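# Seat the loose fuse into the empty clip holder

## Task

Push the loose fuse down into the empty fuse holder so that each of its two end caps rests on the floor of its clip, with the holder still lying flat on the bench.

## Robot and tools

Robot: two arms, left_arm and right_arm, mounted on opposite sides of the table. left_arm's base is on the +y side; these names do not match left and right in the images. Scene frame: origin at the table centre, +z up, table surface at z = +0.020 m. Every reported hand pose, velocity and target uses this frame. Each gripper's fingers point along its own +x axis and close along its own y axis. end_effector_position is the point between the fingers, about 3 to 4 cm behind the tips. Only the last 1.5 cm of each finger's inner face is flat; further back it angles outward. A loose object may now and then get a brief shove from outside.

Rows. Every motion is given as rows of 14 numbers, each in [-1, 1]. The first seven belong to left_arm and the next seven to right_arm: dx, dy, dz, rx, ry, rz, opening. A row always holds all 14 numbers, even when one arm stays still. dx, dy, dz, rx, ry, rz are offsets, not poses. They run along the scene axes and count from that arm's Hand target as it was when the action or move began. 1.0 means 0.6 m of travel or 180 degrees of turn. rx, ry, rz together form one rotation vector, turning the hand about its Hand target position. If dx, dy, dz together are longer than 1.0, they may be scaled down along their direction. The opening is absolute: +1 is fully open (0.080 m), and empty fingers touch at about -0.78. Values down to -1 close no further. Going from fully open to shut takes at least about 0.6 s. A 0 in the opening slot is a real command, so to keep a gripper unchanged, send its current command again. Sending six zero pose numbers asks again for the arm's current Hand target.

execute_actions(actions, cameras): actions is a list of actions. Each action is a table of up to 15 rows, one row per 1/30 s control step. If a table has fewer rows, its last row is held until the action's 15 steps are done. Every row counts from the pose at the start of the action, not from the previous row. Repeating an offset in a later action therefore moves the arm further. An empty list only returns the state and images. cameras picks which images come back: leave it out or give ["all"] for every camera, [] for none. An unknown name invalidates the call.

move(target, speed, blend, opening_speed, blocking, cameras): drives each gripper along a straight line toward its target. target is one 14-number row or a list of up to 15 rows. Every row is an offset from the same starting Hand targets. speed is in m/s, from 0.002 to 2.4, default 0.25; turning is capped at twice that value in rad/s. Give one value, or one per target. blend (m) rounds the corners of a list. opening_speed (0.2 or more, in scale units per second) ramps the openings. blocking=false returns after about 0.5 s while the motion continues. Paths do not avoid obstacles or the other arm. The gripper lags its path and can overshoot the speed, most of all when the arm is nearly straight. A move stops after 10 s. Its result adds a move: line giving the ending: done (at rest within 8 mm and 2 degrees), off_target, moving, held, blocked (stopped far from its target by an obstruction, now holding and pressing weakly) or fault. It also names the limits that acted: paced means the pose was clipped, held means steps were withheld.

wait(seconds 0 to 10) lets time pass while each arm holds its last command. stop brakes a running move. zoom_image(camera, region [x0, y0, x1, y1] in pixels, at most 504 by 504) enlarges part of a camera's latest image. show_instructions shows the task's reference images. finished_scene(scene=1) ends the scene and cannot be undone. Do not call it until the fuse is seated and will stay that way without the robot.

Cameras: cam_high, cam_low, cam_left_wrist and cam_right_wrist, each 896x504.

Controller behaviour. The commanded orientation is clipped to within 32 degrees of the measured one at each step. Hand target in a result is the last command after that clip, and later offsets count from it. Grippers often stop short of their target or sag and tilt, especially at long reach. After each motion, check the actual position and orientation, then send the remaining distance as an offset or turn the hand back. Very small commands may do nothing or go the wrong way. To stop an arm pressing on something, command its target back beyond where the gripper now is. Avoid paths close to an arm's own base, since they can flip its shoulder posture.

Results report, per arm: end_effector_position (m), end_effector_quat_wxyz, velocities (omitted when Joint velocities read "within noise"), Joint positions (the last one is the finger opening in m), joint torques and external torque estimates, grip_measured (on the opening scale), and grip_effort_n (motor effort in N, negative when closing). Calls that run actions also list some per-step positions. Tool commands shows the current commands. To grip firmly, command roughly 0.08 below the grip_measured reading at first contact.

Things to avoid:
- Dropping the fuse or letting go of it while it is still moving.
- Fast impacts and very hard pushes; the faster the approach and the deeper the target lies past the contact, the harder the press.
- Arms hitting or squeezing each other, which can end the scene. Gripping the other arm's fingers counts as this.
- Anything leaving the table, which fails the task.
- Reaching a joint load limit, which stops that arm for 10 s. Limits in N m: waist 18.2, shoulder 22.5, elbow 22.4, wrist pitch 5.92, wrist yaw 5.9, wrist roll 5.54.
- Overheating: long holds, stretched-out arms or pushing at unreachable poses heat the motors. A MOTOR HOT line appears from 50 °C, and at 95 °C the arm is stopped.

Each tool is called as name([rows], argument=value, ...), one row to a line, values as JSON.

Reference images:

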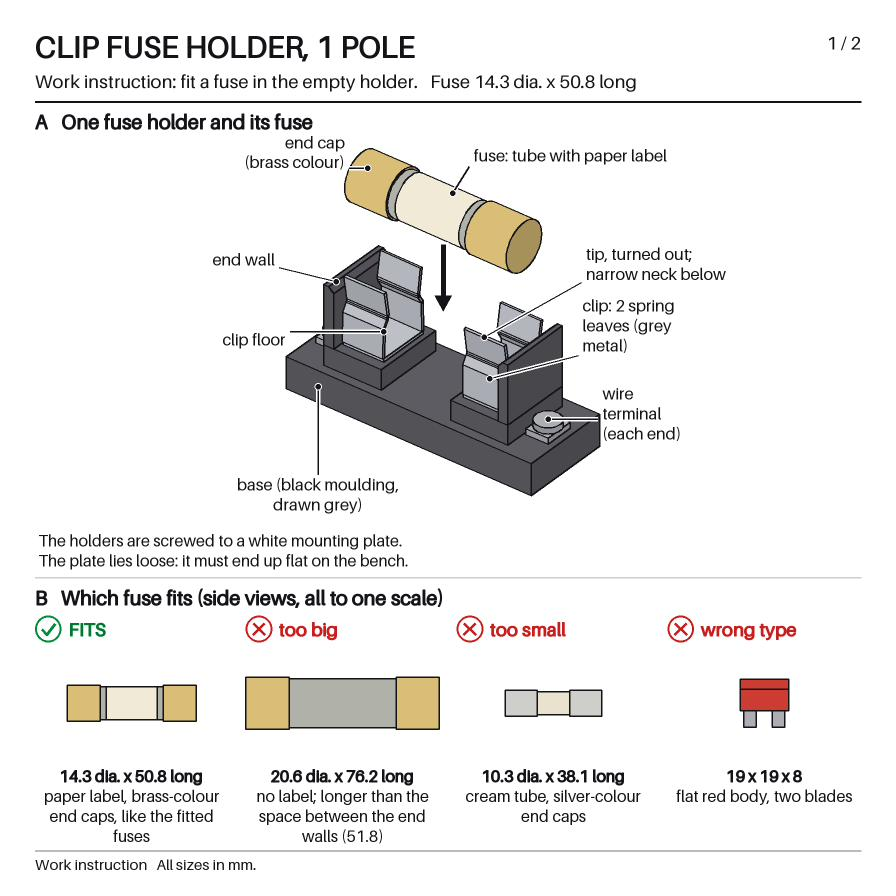

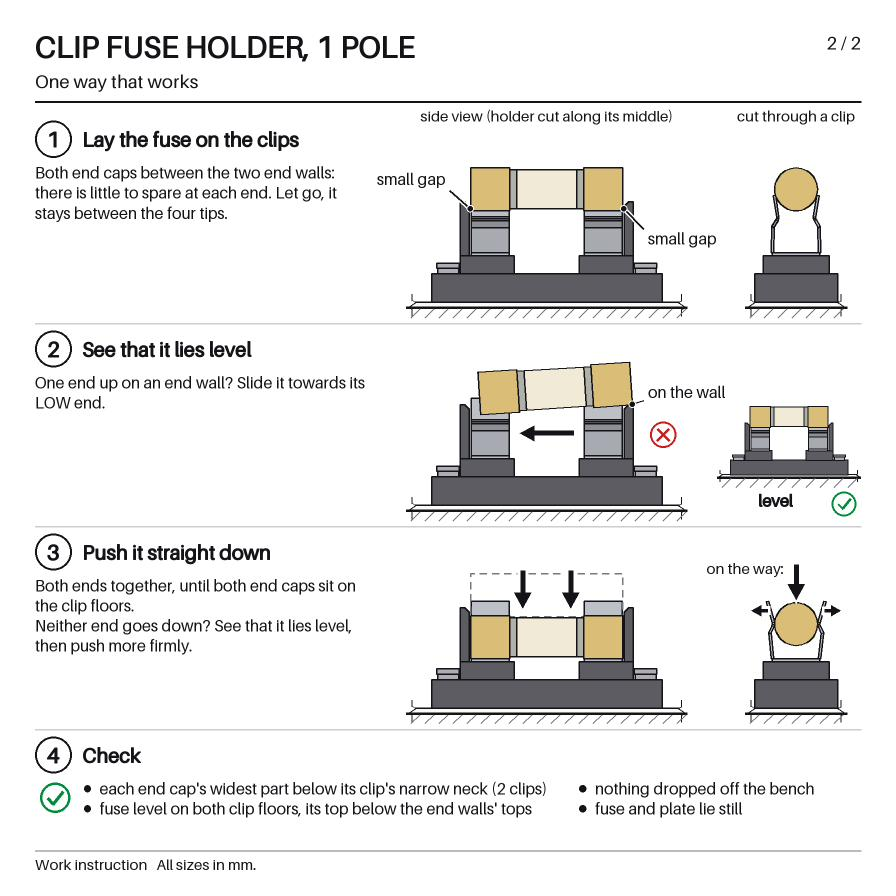

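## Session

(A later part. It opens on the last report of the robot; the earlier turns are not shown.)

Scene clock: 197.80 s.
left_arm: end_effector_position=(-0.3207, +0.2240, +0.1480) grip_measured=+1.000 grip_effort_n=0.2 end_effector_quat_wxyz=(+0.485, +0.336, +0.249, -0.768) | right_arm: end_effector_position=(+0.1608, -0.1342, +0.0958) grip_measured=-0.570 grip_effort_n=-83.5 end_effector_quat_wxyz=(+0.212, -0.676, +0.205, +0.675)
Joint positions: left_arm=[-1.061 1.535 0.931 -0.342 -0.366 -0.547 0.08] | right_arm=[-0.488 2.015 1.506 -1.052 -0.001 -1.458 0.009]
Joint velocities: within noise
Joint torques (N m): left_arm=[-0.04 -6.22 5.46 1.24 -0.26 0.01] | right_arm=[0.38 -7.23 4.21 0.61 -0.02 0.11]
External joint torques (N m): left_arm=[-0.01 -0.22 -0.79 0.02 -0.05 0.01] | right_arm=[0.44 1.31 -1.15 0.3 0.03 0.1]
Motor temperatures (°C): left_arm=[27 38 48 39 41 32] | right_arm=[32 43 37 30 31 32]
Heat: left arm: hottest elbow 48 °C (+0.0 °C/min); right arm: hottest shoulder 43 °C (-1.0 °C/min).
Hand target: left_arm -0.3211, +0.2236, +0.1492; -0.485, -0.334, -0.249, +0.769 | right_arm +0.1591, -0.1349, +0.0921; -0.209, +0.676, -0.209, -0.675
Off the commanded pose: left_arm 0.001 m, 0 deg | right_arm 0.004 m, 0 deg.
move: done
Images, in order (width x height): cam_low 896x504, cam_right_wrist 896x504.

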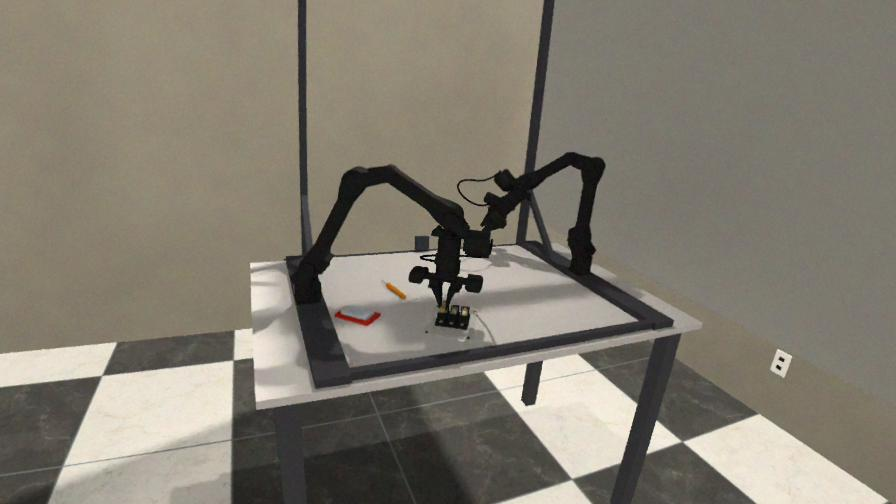

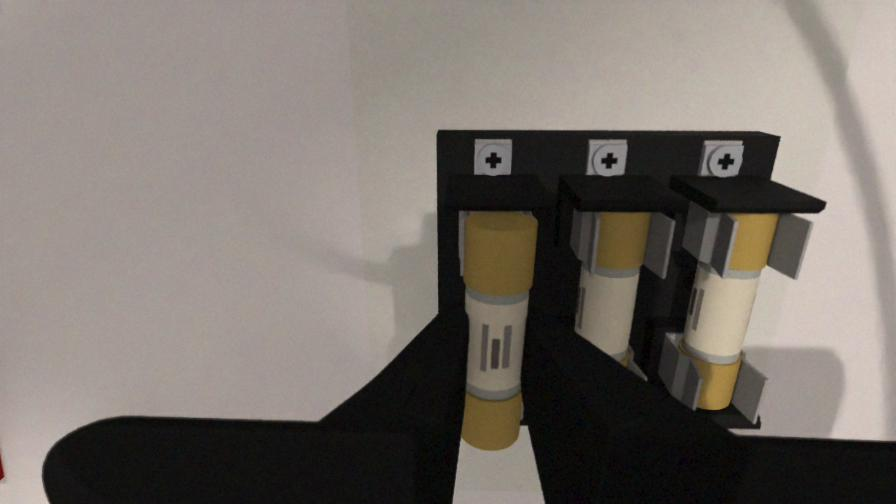

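move(target=[0,0,0,0,0,0,1,0.0022,-0.0015,-0.006,0,0,0,-0.85], cameras=["cam_right_wrist"], speed=0.05)

zoom_image(camera="cam_right_wrist", region=[420, 140, 780, 460])

Scene clock: 218.57 s.
left_arm: end_effector_position=(-0.3207, +0.2240, +0.1480) grip_measured=+1.000 grip_effort_n=1.2 end_effector_quat_wxyz=(+0.485, +0.336, +0.249, -0.768) | right_arm: end_effector_position=(+0.1608, -0.1340, +0.0938) grip_measured=-0.570 grip_effort_n=-83.5 end_effector_quat_wxyz=(+0.214, -0.676, +0.204, +0.675)
Joint positions: left_arm=[-1.061 1.535 0.931 -0.342 -0.366 -0.547 0.08] | right_arm=[-0.488 2.015 1.497 -1.04 -0.001 -1.458 0.009]
Joint velocities: within noise
Joint torques (N m): left_arm=[-0.01 -6.21 5.46 1.26 -0.27 0.02] | right_arm=[-0.1 -6.84 4.26 0.78 -0.01 0]
External joint torques (N m): left_arm=[-0.01 -0.25 -0.77 0.04 -0.06 0.02] | right_arm=[-0.13 1.61 -1.04 0.47 0.04 0]
Motor temperatures (°C): left_arm=[27 38 48 39 41 31] | right_arm=[32 43 37 30 31 32]
Heat: left arm: hottest elbow 48 °C (+0.0 °C/min); right arm: hottest shoulder 43 °C (+0.0 °C/min).
Hand target: left_arm -0.3211, +0.2236, +0.1492; -0.485, -0.334, -0.249, +0.769 | right_arm +0.1605, -0.1357, +0.0885; -0.210, +0.676, -0.208, -0.675
Off the commanded pose: left_arm 0.001 m, 0 deg | right_arm 0.006 m, 1 deg.
move: done
Images, in order (width x height): cam_right_wrist 896x504.

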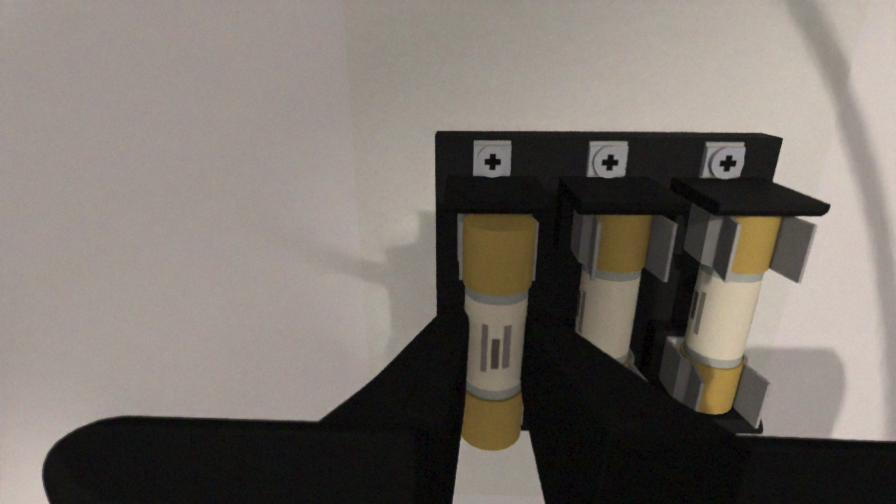

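Scaled by 1.400 from the camera's 896x504 image, which has a finer 1280x720 frame.

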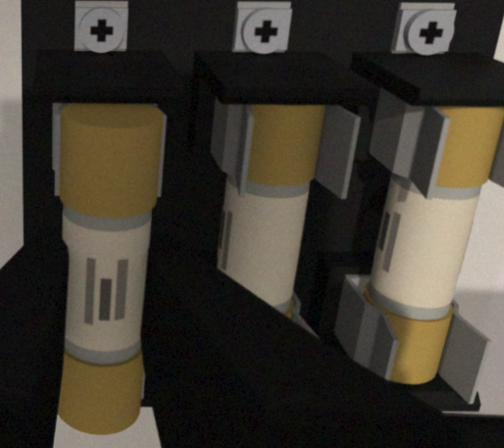

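move(target=[0,0,0,0,0,0,1,0,0,-0.008,0,0,0,-0.85], cameras=["cam_right_wrist","cam_low"], speed=0.05)

zoom_image(camera="cam_right_wrist", region=[420, 140, 780, 460])

zoom_image(camera="cam_low", region=[425, 290, 475, 330])

Scene clock: 223.73 s.
left_arm: end_effector_position=(-0.3207, +0.2240, +0.1480) grip_measured=+1.000 grip_effort_n=0.7 end_effector_quat_wxyz=(+0.485, +0.336, +0.249, -0.768) | right_arm: end_effector_position=(+0.1607, -0.1342, +0.0914) grip_measured=-0.570 grip_effort_n=-83.5 end_effector_quat_wxyz=(+0.214, -0.676, +0.203, +0.675)
Joint positions: left_arm=[-1.061 1.535 0.931 -0.342 -0.366 -0.547 0.08] | right_arm=[-0.488 2.015 1.488 -1.028 -0.001 -1.458 0.009]
Joint velocities: within noise
Joint torques (N m): left_arm=[-0.07 -6.23 5.48 1.25 -0.25 0.02] | right_arm=[-0.02 -6.43 3.7 1.07 -0.02 -0.01]
External joint torques (N m): left_arm=[-0.04 -0.25 -0.78 0.03 -0.05 0.01] | right_arm=[-0.02 1.96 -1.56 0.76 0.03 -0.01]
Motor temperatures (°C): left_arm=[27 38 48 39 41 31] | right_arm=[32 43 37 30 31 32]
Heat: left arm: hottest elbow 48 °C (+0.0 °C/min); right arm: hottest shoulder 43 °C (+1.0 °C/min).
Hand target: left_arm -0.3211, +0.2236, +0.1492; -0.485, -0.334, -0.249, +0.769 | right_arm +0.1604, -0.1358, +0.0837; -0.210, +0.676, -0.208, -0.675
Off the commanded pose: left_arm 0.001 m, 0 deg | right_arm 0.008 m, 1 deg.
move: done
Images, in order (width x height): cam_low 896x504, cam_right_wrist 896x504.

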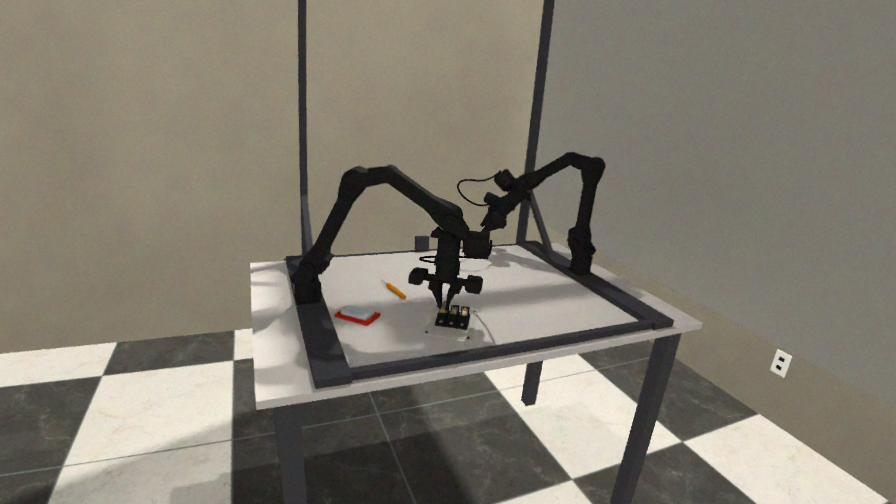

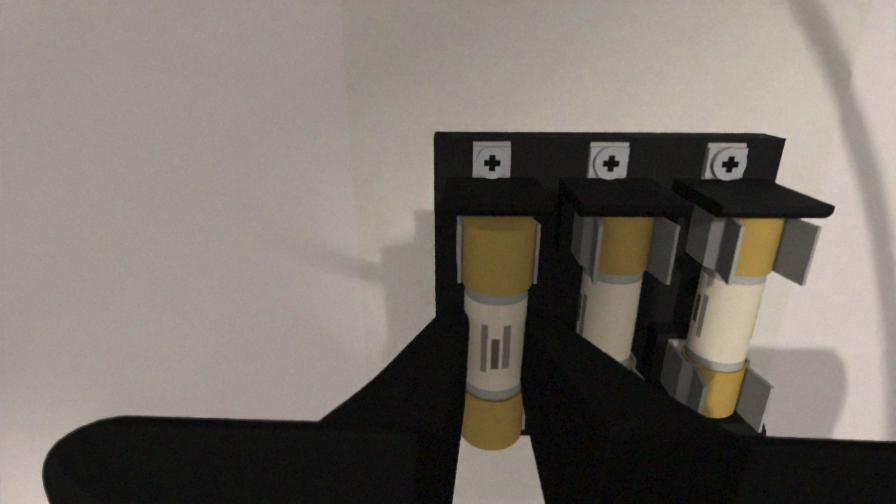

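Scaled by 1.400 from the camera's 896x504 image, which has a finer 1280x720 frame.

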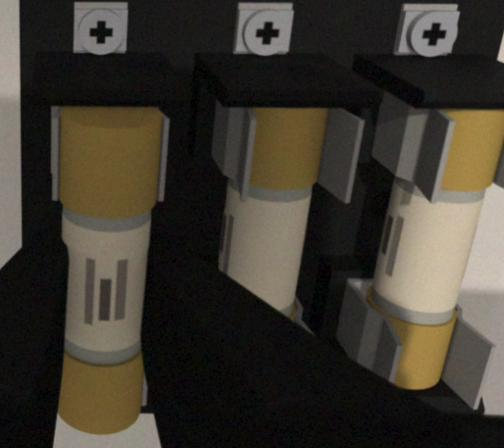

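Scaled by 10.080 from the camera's 896x504 image, which has a finer 1280x720 frame.

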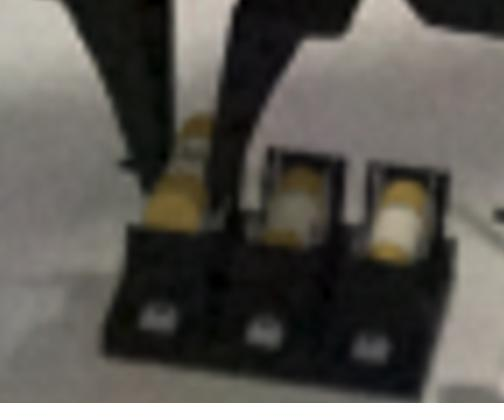

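move(target=[0,0,0,0,0,0,1,0,0,-0.02,0,0,0,-0.95], cameras=["cam_right_wrist","cam_low"], speed=0.05)

zoom_image(camera="cam_low", region=[425, 290, 475, 330])

Scene clock: 228.33 s.
left_arm: end_effector_position=(-0.3207, +0.2240, +0.1480) grip_measured=+1.000 grip_effort_n=1.2 end_effector_quat_wxyz=(+0.485, +0.336, +0.249, -0.768) | right_arm: end_effector_position=(+0.1605, -0.1347, +0.0867) grip_measured=-0.570 grip_effort_n=-83.5 end_effector_quat_wxyz=(+0.217, -0.677, +0.201, +0.674)
Joint positions: left_arm=[-1.061 1.535 0.931 -0.342 -0.366 -0.547 0.08] | right_arm=[-0.488 2.013 1.465 -1 -0.001 -1.458 0.009]
Joint velocities: within noise
Joint torques (N m): left_arm=[-0.05 -6.22 5.46 1.26 -0.25 0.02] | right_arm=[-0.02 -4.42 3.05 2.23 0 0]
External joint torques (N m): left_arm=[-0.04 -0.22 -0.79 0.04 -0.05 0.01] | right_arm=[-0.04 4.02 -2.25 1.89 0.06 0]
Motor temperatures (°C): left_arm=[27 38 48 40 41 31] | right_arm=[32 43 37 30 31 32]
Heat: left arm: hottest elbow 48 °C (+0.0 °C/min); right arm: hottest shoulder 43 °C (+1.0 °C/min).
Hand target: left_arm -0.3211, +0.2236, +0.1492; -0.485, -0.334, -0.249, +0.769 | right_arm +0.1605, -0.1358, +0.0716; -0.209, +0.676, -0.209, -0.675
Off the commanded pose: left_arm 0.001 m, 0 deg | right_arm 0.015 m, 1 deg.
move: off_target (right_arm)
Images, in order (width x height): cam_low 896x504, cam_right_wrist 896x504.

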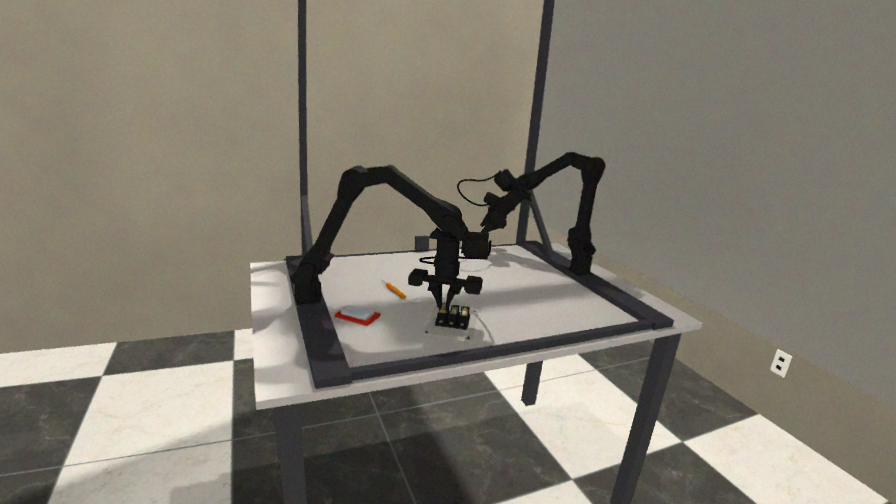

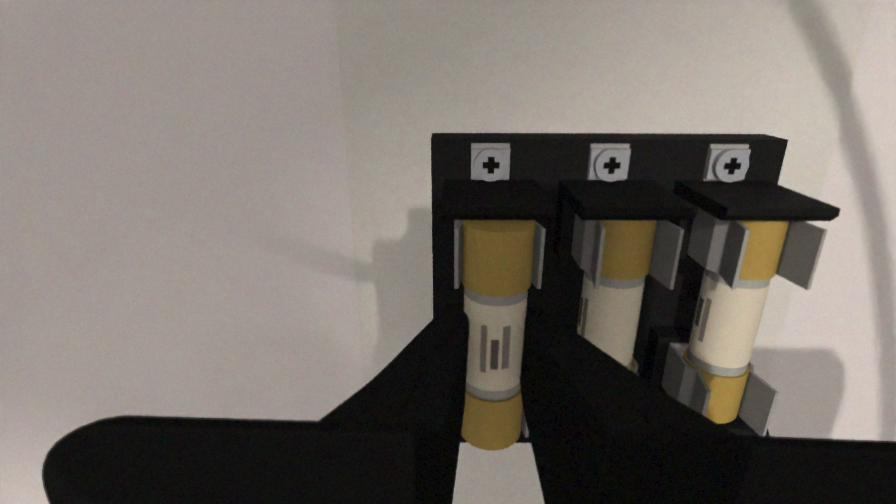

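Scaled by 10.080 from the camera's 896x504 image, which has a finer 1280x720 frame.

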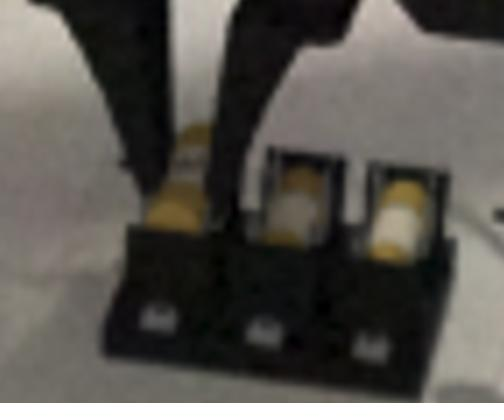

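move(target=[0,0,0,0,0,0,1,0,0,-0.02,0,0,0,-0.95], cameras=["cam_right_wrist","cam_low"], speed=0.05)

zoom_image(camera="cam_low", region=[425, 290, 475, 330])

Scene clock: 231.27 s.
left_arm: end_effector_position=(-0.3207, +0.2240, +0.1480) grip_measured=+1.000 grip_effort_n=0.7 end_effector_quat_wxyz=(+0.485, +0.336, +0.249, -0.768) | right_arm: end_effector_position=(+0.1618, -0.1324, +0.0846) grip_measured=-0.570 grip_effort_n=-83.5 end_effector_quat_wxyz=(+0.225, -0.678, +0.192, +0.672)
Joint positions: left_arm=[-1.061 1.535 0.931 -0.342 -0.366 -0.547 0.08] | right_arm=[-0.488 2.005 1.444 -0.963 -0.001 -1.458 0.009]
Joint velocities: within noise
Joint torques (N m): left_arm=[-0.04 -6.23 5.47 1.26 -0.26 0.02] | right_arm=[-0.02 -2.04 2.39 2.5 -0.02 -0.01]
External joint torques (N m): left_arm=[0 -0.26 -0.76 0.04 -0.06 0.01] | right_arm=[-0.13 6.35 -2.9 2.13 0.03 -0.01]
Motor temperatures (°C): left_arm=[27 38 48 40 41 31] | right_arm=[32 42 37 31 31 32]
Heat: left arm: hottest elbow 48 °C (+0.0 °C/min); right arm: hottest shoulder 42 °C (+1.0 °C/min).
Hand target: left_arm -0.3211, +0.2236, +0.1492; -0.485, -0.334, -0.249, +0.769 | right_arm +0.1605, -0.1358, +0.0597; -0.209, +0.676, -0.209, -0.675
Off the commanded pose: left_arm 0.001 m, 0 deg | right_arm 0.025 m, 3 deg.
move: off_target (right_arm)
Images, in order (width x height): cam_low 896x504, cam_right_wrist 896x504.

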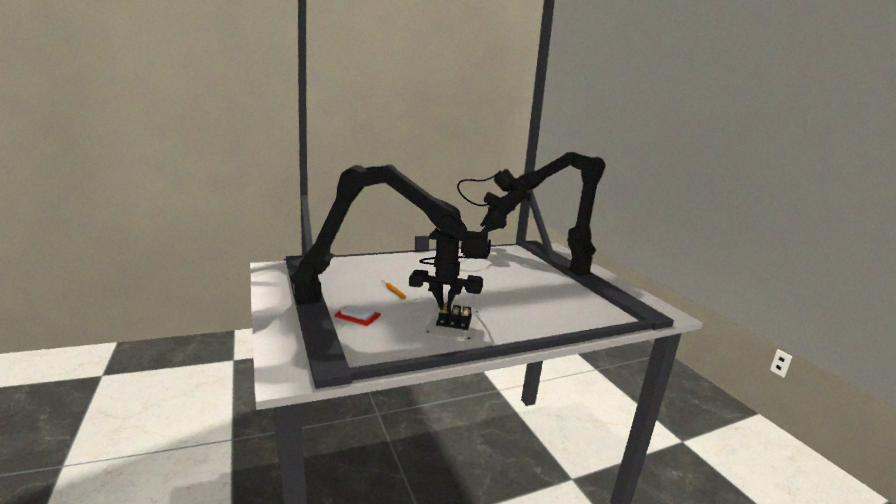

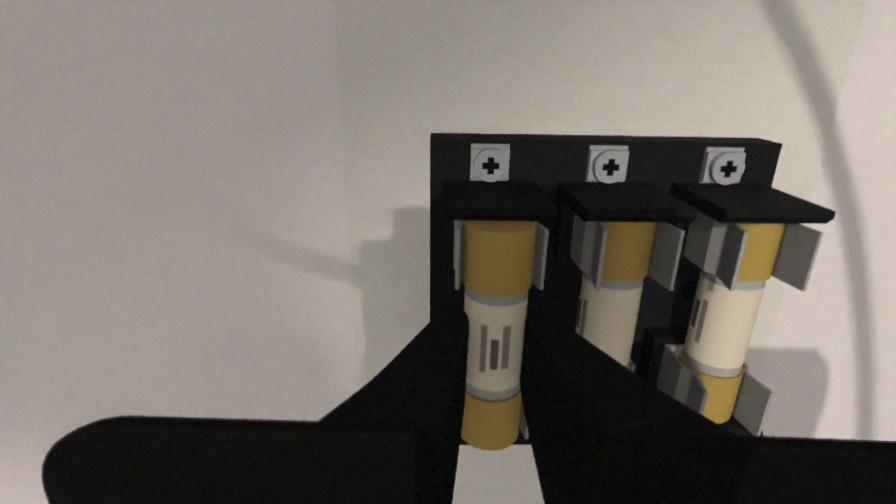

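Scaled by 10.080 from the camera's 896x504 image, which has a finer 1280x720 frame.

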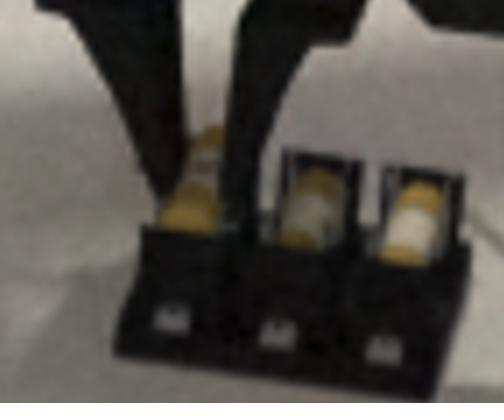

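move(target=[0,0,0,0,0,0,1,0,0,-0.025,-0.022,0.008,0,-0.95], cameras=["cam_right_wrist","cam_low"], speed=0.05)

zoom_image(camera="cam_low", region=[415, 280, 485, 340])

zoom_image(camera="cam_right_wrist", region=[420, 140, 780, 460])

Scene clock: 242.33 s.
left_arm: end_effector_position=(-0.3207, +0.2240, +0.1480) grip_measured=+1.000 grip_effort_n=0.7 end_effector_quat_wxyz=(+0.485, +0.336, +0.249, -0.768) | right_arm: end_effector_position=(+0.1620, -0.1322, +0.0800) grip_measured=-0.570 grip_effort_n=-83.5 end_effector_quat_wxyz=(+0.207, -0.677, +0.209, +0.674)
Joint positions: left_arm=[-1.061 1.535 0.931 -0.342 -0.366 -0.547 0.08] | right_arm=[-0.486 2.051 1.494 -1.016 0.005 -1.458 0.009]
Joint velocities: within noise
Joint torques (N m): left_arm=[-0.06 -6.23 5.49 1.25 -0.27 0.02] | right_arm=[0.26 1.21 2.46 2.66 0.11 0.12]
External joint torques (N m): left_arm=[-0.11 -0.27 -0.73 0.04 -0.06 0.01] | right_arm=[0.24 9.87 -2.76 2.39 0.16 0.12]
Motor temperatures (°C): left_arm=[27 38 48 40 41 31] | right_arm=[32 40 36 33 31 32]
Heat: left arm: hottest elbow 48 °C (+0.0 °C/min); right arm: hottest shoulder 40 °C (-2.0 °C/min).
Hand target: left_arm -0.3211, +0.2236, +0.1492; -0.485, -0.334, -0.249, +0.769 | right_arm +0.1604, -0.1357, +0.0448; -0.183, +0.674, -0.234, -0.676
Off the commanded pose: left_arm 0.001 m, 0 deg | right_arm 0.036 m, 4 deg.
move: off_target (right_arm)
Images, in order (width x height): cam_low 896x504, cam_right_wrist 896x504.

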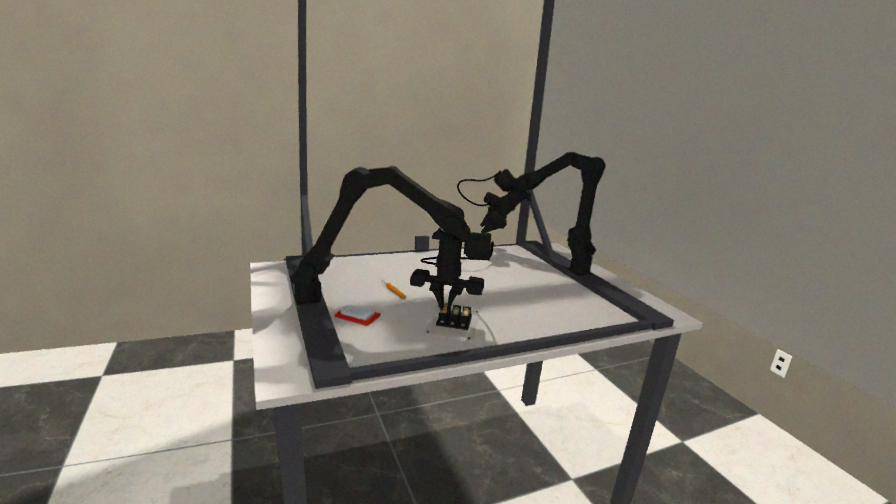

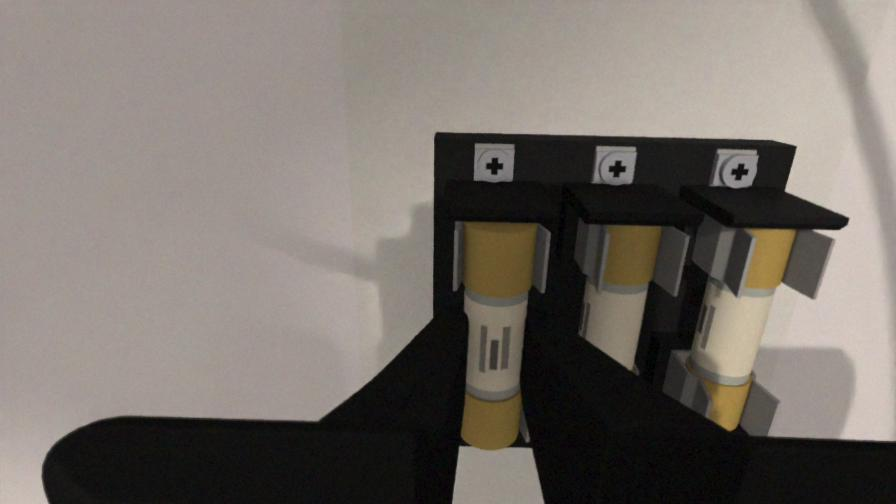

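Scaled by 7.200 from the camera's 896x504 image, which has a finer 1280x720 frame.

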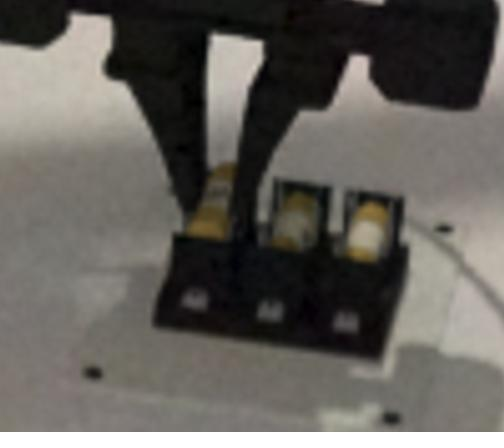

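Scaled by 1.400 from the camera's 896x504 image, which has a finer 1280x720 frame.

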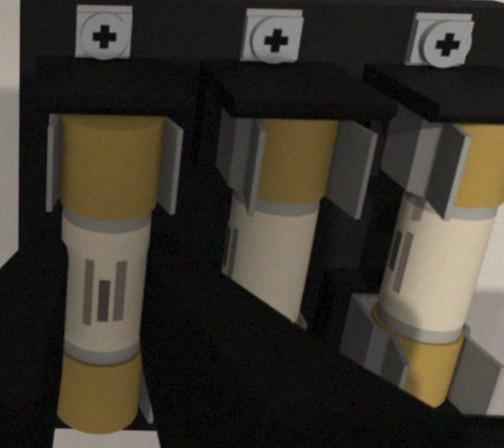

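move(target=[0,0,0,0,0,0,1,0,0,-0.025,-0.004,0,0,-0.95], cameras=["cam_right_wrist","cam_low"], speed=0.05)

zoom_image(camera="cam_low", region=[415, 280, 485, 340])

zoom_image(camera="cam_right_wrist", region=[420, 140, 780, 460])

Scene clock: 255.93 s.
left_arm: end_effector_position=(-0.3207, +0.2240, +0.1480) grip_measured=+1.000 grip_effort_n=1.2 end_effector_quat_wxyz=(+0.485, +0.336, +0.249, -0.768) | right_arm: end_effector_position=(+0.1638, -0.1285, +0.0856) grip_measured=-0.570 grip_effort_n=-83.5 end_effector_quat_wxyz=(+0.218, -0.681, +0.199, +0.670)
Joint positions: left_arm=[-1.061 1.535 0.931 -0.342 -0.366 -0.547 0.08] | right_arm=[-0.483 2.034 1.492 -0.999 0.011 -1.455 0.009]
Joint velocities: within noise
Joint torques (N m): left_arm=[-0.05 -6.07 5.32 1.19 -0.23 0.01] | right_arm=[0.05 -5.79 4.31 0.71 -0.06 0]
External joint torques (N m): left_arm=[-0.05 -0.1 -0.91 -0.02 -0.02 0] | right_arm=[-0.01 2.77 -0.93 0.4 -0.01 0]
Motor temperatures (°C): left_arm=[27 38 48 40 41 31] | right_arm=[32 37 36 41 31 32]
Heat: left arm: hottest elbow 48 °C (+0.0 °C/min); right arm: hottest wrist pitch 41 °C (+11.0 °C/min). Heating fast: the right arm's wrist pitch motor: a push or a pull is the cause, and it goes on while you think. Ease it with your next call, before anything else.
Hand target: left_arm -0.3207, +0.2240, +0.1480; -0.485, -0.336, -0.249, +0.768 (not the last commanded pose) | right_arm +0.1630, -0.1300, +0.0777; -0.211, +0.680, -0.206, -0.671 (not the last commanded pose)
Off the commanded pose: left_arm 0.001 m, 0 deg | right_arm 0.056 m, 6 deg.
move: blocked (right_arm; both arms now hold where they are)
Images, in order (width x height): cam_low 896x504, cam_right_wrist 896x504.

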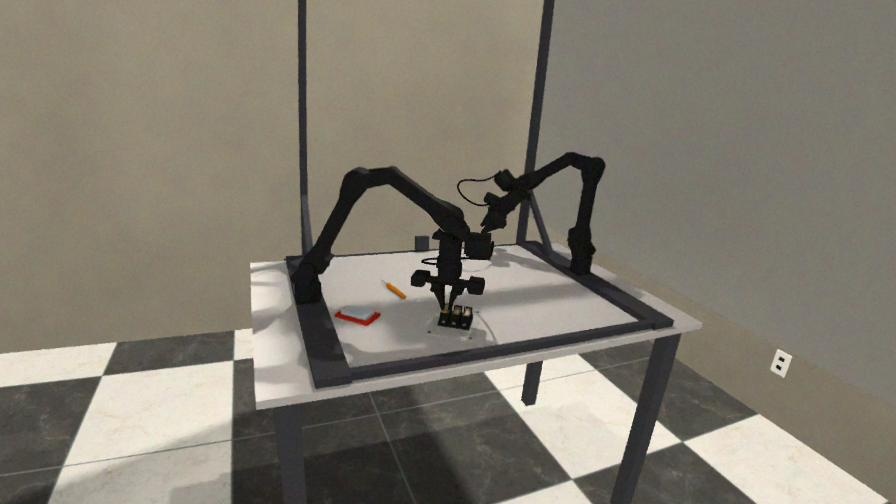

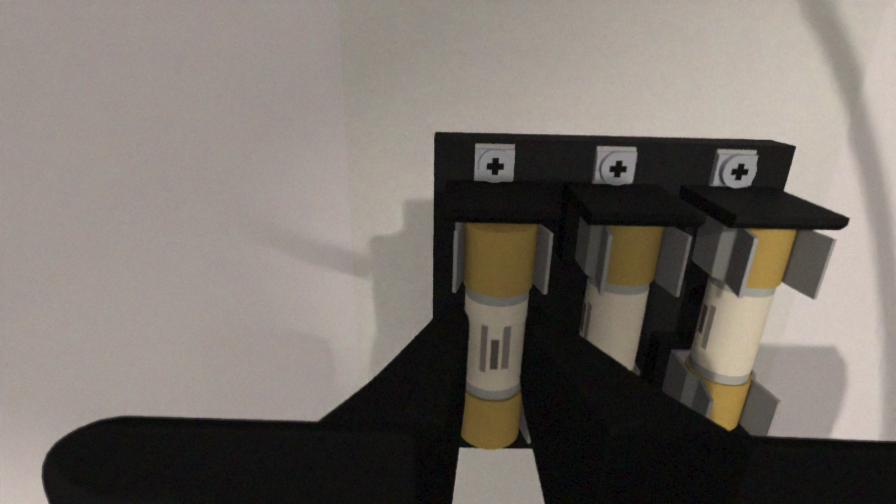

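Scaled by 7.200 from the camera's 896x504 image, which has a finer 1280x720 frame.

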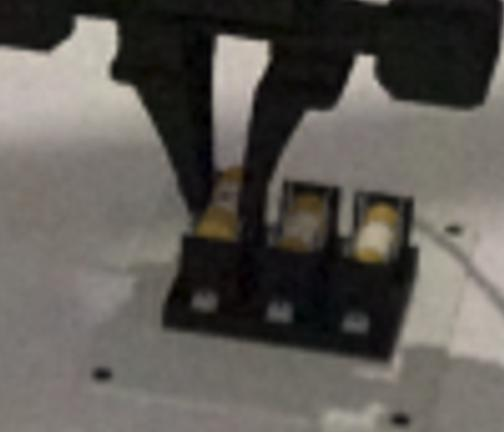

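Scaled by 1.400 from the camera's 896x504 image, which has a finer 1280x720 frame.

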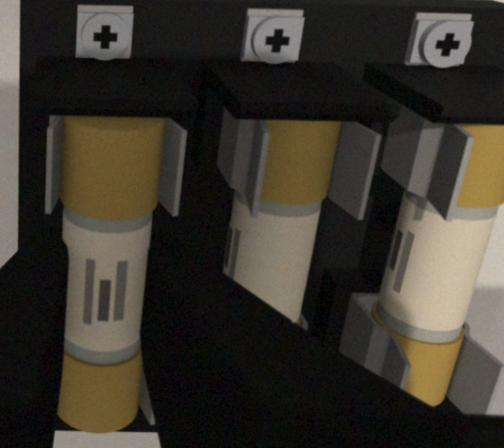

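move([
  [0,0,0,0,0,0,1,-0.004,-0.012,-0.07,-0.04,0.008,0,-0.95],
  [0,0,0,0,0,0,1,-0.004,-0.015,-0.085,-0.056,-0.015,0,-0.95],
  [0,0,0,0,0,0,1,-0.004,-0.015,-0.09,-0.024,0.031,0,-0.95],
  [0,0,0,0,0,0,1,-0.004,-0.015,-0.09,-0.056,-0.015,0,-0.95],
  [0,0,0,0,0,0,1,-0.004,-0.015,-0.05,-0.04,0.008,0,-0.95],
], cameras=["cam_right_wrist","cam_low"], speed=0.12)

zoom_image(camera="cam_right_wrist", region=[420, 140, 780, 460])

Scene clock: 273.30 s.
left_arm: end_effector_position=(-0.3207, +0.2240, +0.1480) grip_measured=+1.000 grip_effort_n=1.2 end_effector_quat_wxyz=(+0.485, +0.336, +0.249, -0.768) | right_arm: end_effector_position=(+0.1643, -0.1261, +0.0755) grip_measured=-0.567 grip_effort_n=-83.5 end_effector_quat_wxyz=(+0.196, -0.690, +0.220, +0.661)
Joint positions: left_arm=[-1.061 1.535 0.931 -0.342 -0.366 -0.547 0.08] | right_arm=[-0.467 2.099 1.548 -1.046 0.047 -1.439 0.009]
Joint velocities: within noise
Joint torques (N m): left_arm=[-0.06 -6.04 5.33 1.2 -0.23 0.02] | right_arm=[-0.72 -1.89 1.88 0.1 -0.08 -0.24]
External joint torques (N m): left_arm=[-0.05 -0.07 -0.92 -0.03 -0.03 0.01] | right_arm=[-0.67 6.97 -3.31 -0.15 -0.06 -0.24]
Motor temperatures (°C): left_arm=[27 38 48 40 41 31] | right_arm=[32 37 36 37 31 31]
Heat: left arm: hottest elbow 48 °C (+0.0 °C/min); right arm: hottest shoulder 37 °C (-6.1 °C/min).
Hand target: left_arm -0.3207, +0.2240, +0.1480; -0.485, -0.336, -0.249, +0.768 | right_arm +0.1607, -0.1390, +0.0477; -0.165, +0.684, -0.250, -0.666
Off the commanded pose: left_arm 0.000 m, 0 deg | right_arm 0.031 m, 5 deg.
move: off_target (right_arm)
Images, in order (width x height): cam_low 896x504, cam_right_wrist 896x504.

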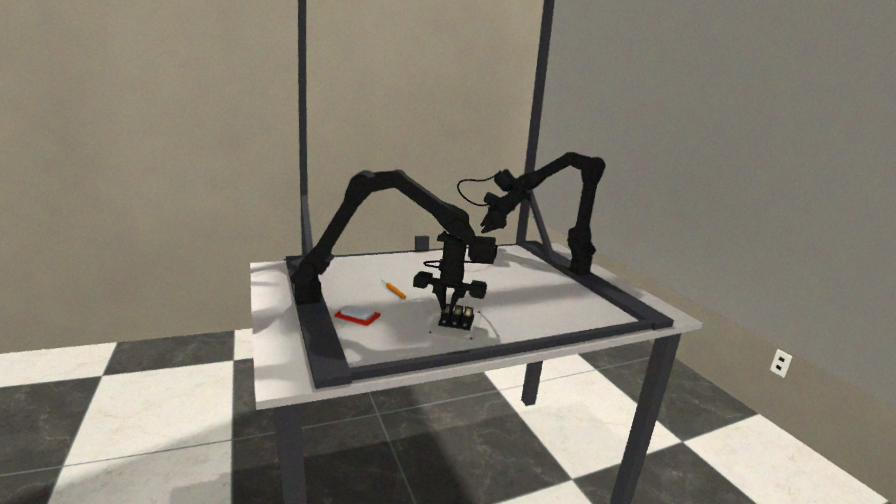

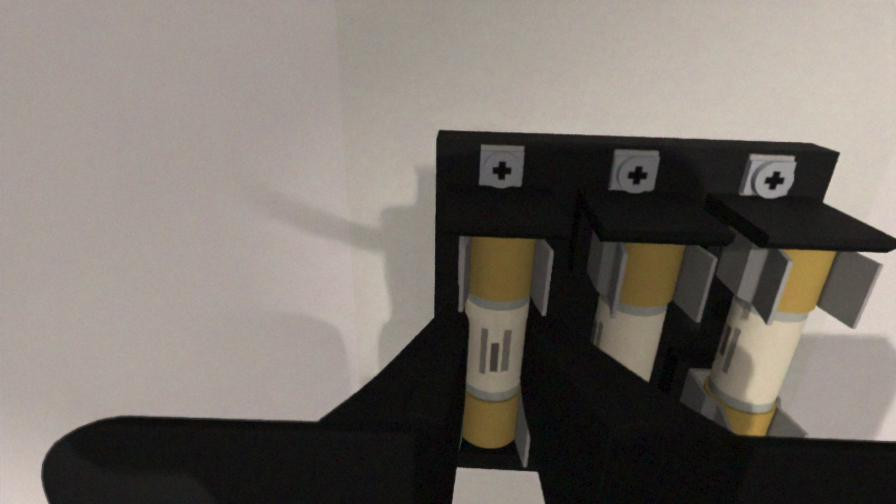

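Scaled by 1.400 from the camera's 896x504 image, which has a finer 1280x720 frame.

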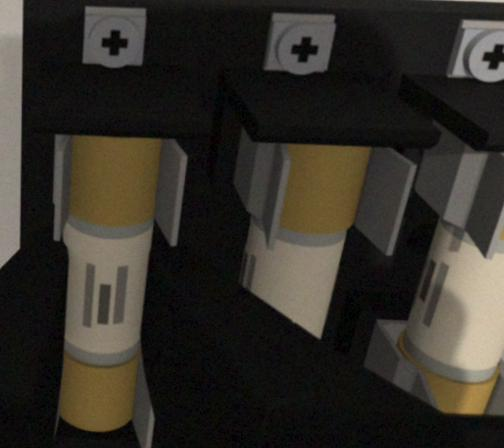

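move([
  [0,0,0,0,0,0,1,0.005,0.019,0.038,0.024,-0.008,0,-0.95],
  [0,0,0,0,0,0,1,0.005,0.019,0.038,0.024,-0.008,0,-0.38],
  [0,0,0,0,0,0,1,0.005,0.019,0.15,0.024,-0.008,0,-0.38],
], cameras=["cam_right_wrist","cam_low"], speed=0.1, opening_speed=0.5)

zoom_image(camera="cam_right_wrist", region=[400, 60, 850, 460])

zoom_image(camera="cam_low", region=[415, 280, 485, 340])

Scene clock: 281.83 s.
left_arm: end_effector_position=(-0.3207, +0.2240, +0.1480) grip_measured=+1.000 grip_effort_n=0.7 end_effector_quat_wxyz=(+0.485, +0.336, +0.249, -0.768) | right_arm: end_effector_position=(+0.1618, -0.1296, +0.1310) grip_measured=-0.382 grip_effort_n=14.7 end_effector_quat_wxyz=(+0.187, -0.685, +0.230, +0.666)
Joint positions: left_arm=[-1.061 1.535 0.931 -0.342 -0.366 -0.547 0.08] | right_arm=[-0.47 2.062 1.716 -1.28 0.036 -1.44 0.018]
Joint velocities: within noise
Joint torques (N m): left_arm=[-0.05 -6.08 5.33 1.2 -0.23 0.03] | right_arm=[-0.37 -9.49 6.13 0.14 -0.14 -0.13]
External joint torques (N m): left_arm=[-0.11 -0.04 -0.97 -0.03 -0.01 0.02] | right_arm=[-0.43 -0.78 0.84 -0.06 -0.1 -0.13]
Motor temperatures (°C): left_arm=[27 39 48 40 40 31] | right_arm=[32 37 36 35 31 31]
Heat: left arm: hottest elbow 48 °C (+0.0 °C/min); right arm: hottest shoulder 37 °C (-6.0 °C/min).
Hand target: left_arm -0.3207, +0.2240, +0.1480; -0.485, -0.336, -0.249, +0.768 | right_arm +0.1637, -0.1277, +0.1376; -0.194, +0.685, -0.223, -0.666
Off the commanded pose: left_arm 0.000 m, 0 deg | right_arm 0.007 m, 1 deg.
move: done
Images, in order (width x height): cam_low 896x504, cam_right_wrist 896x504.

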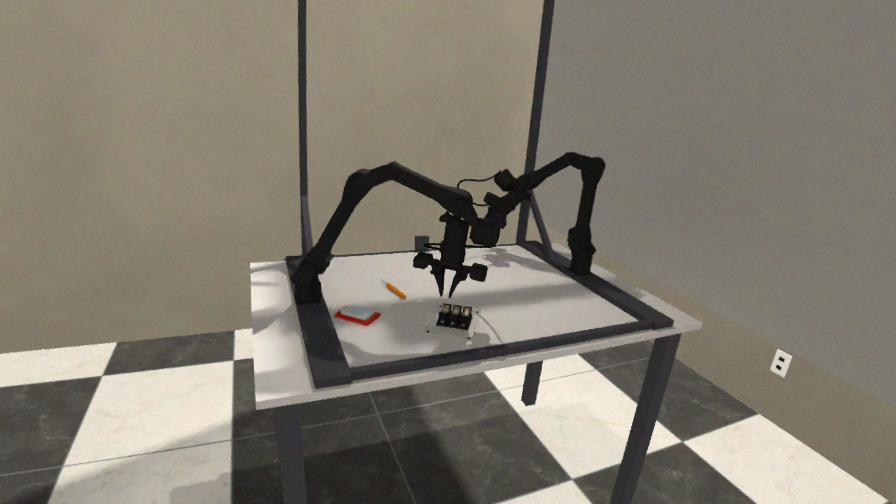

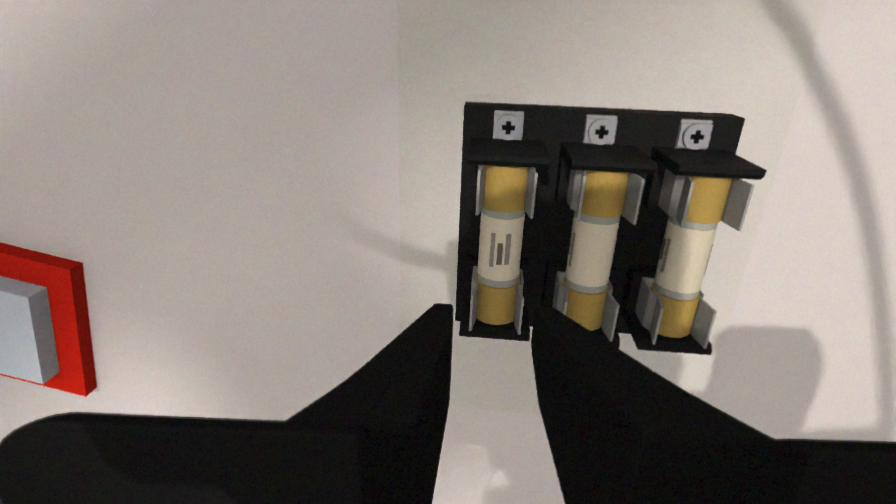

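Scaled by 1.120 from the camera's 896x504 image, which has a finer 1280x720 frame.

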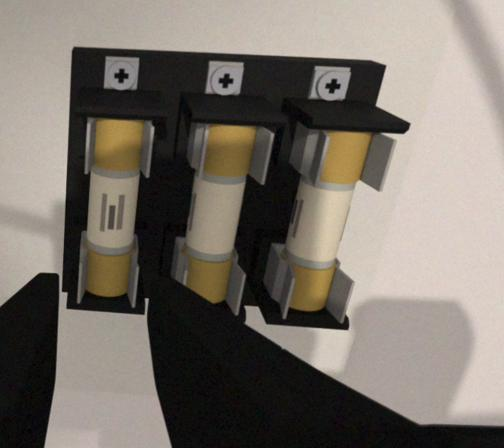

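Scaled by 7.200 from the camera's 896x504 image, which has a finer 1280x720 frame.

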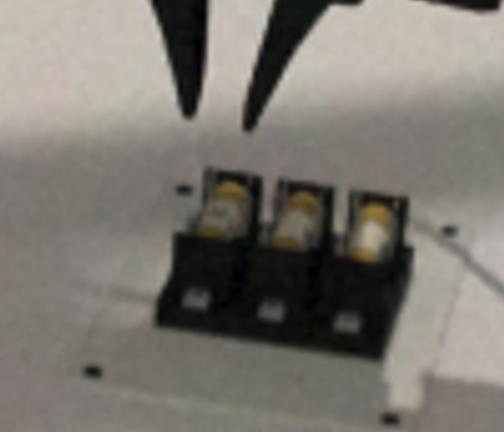

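finished_scene()

The scene is finished: the task was done.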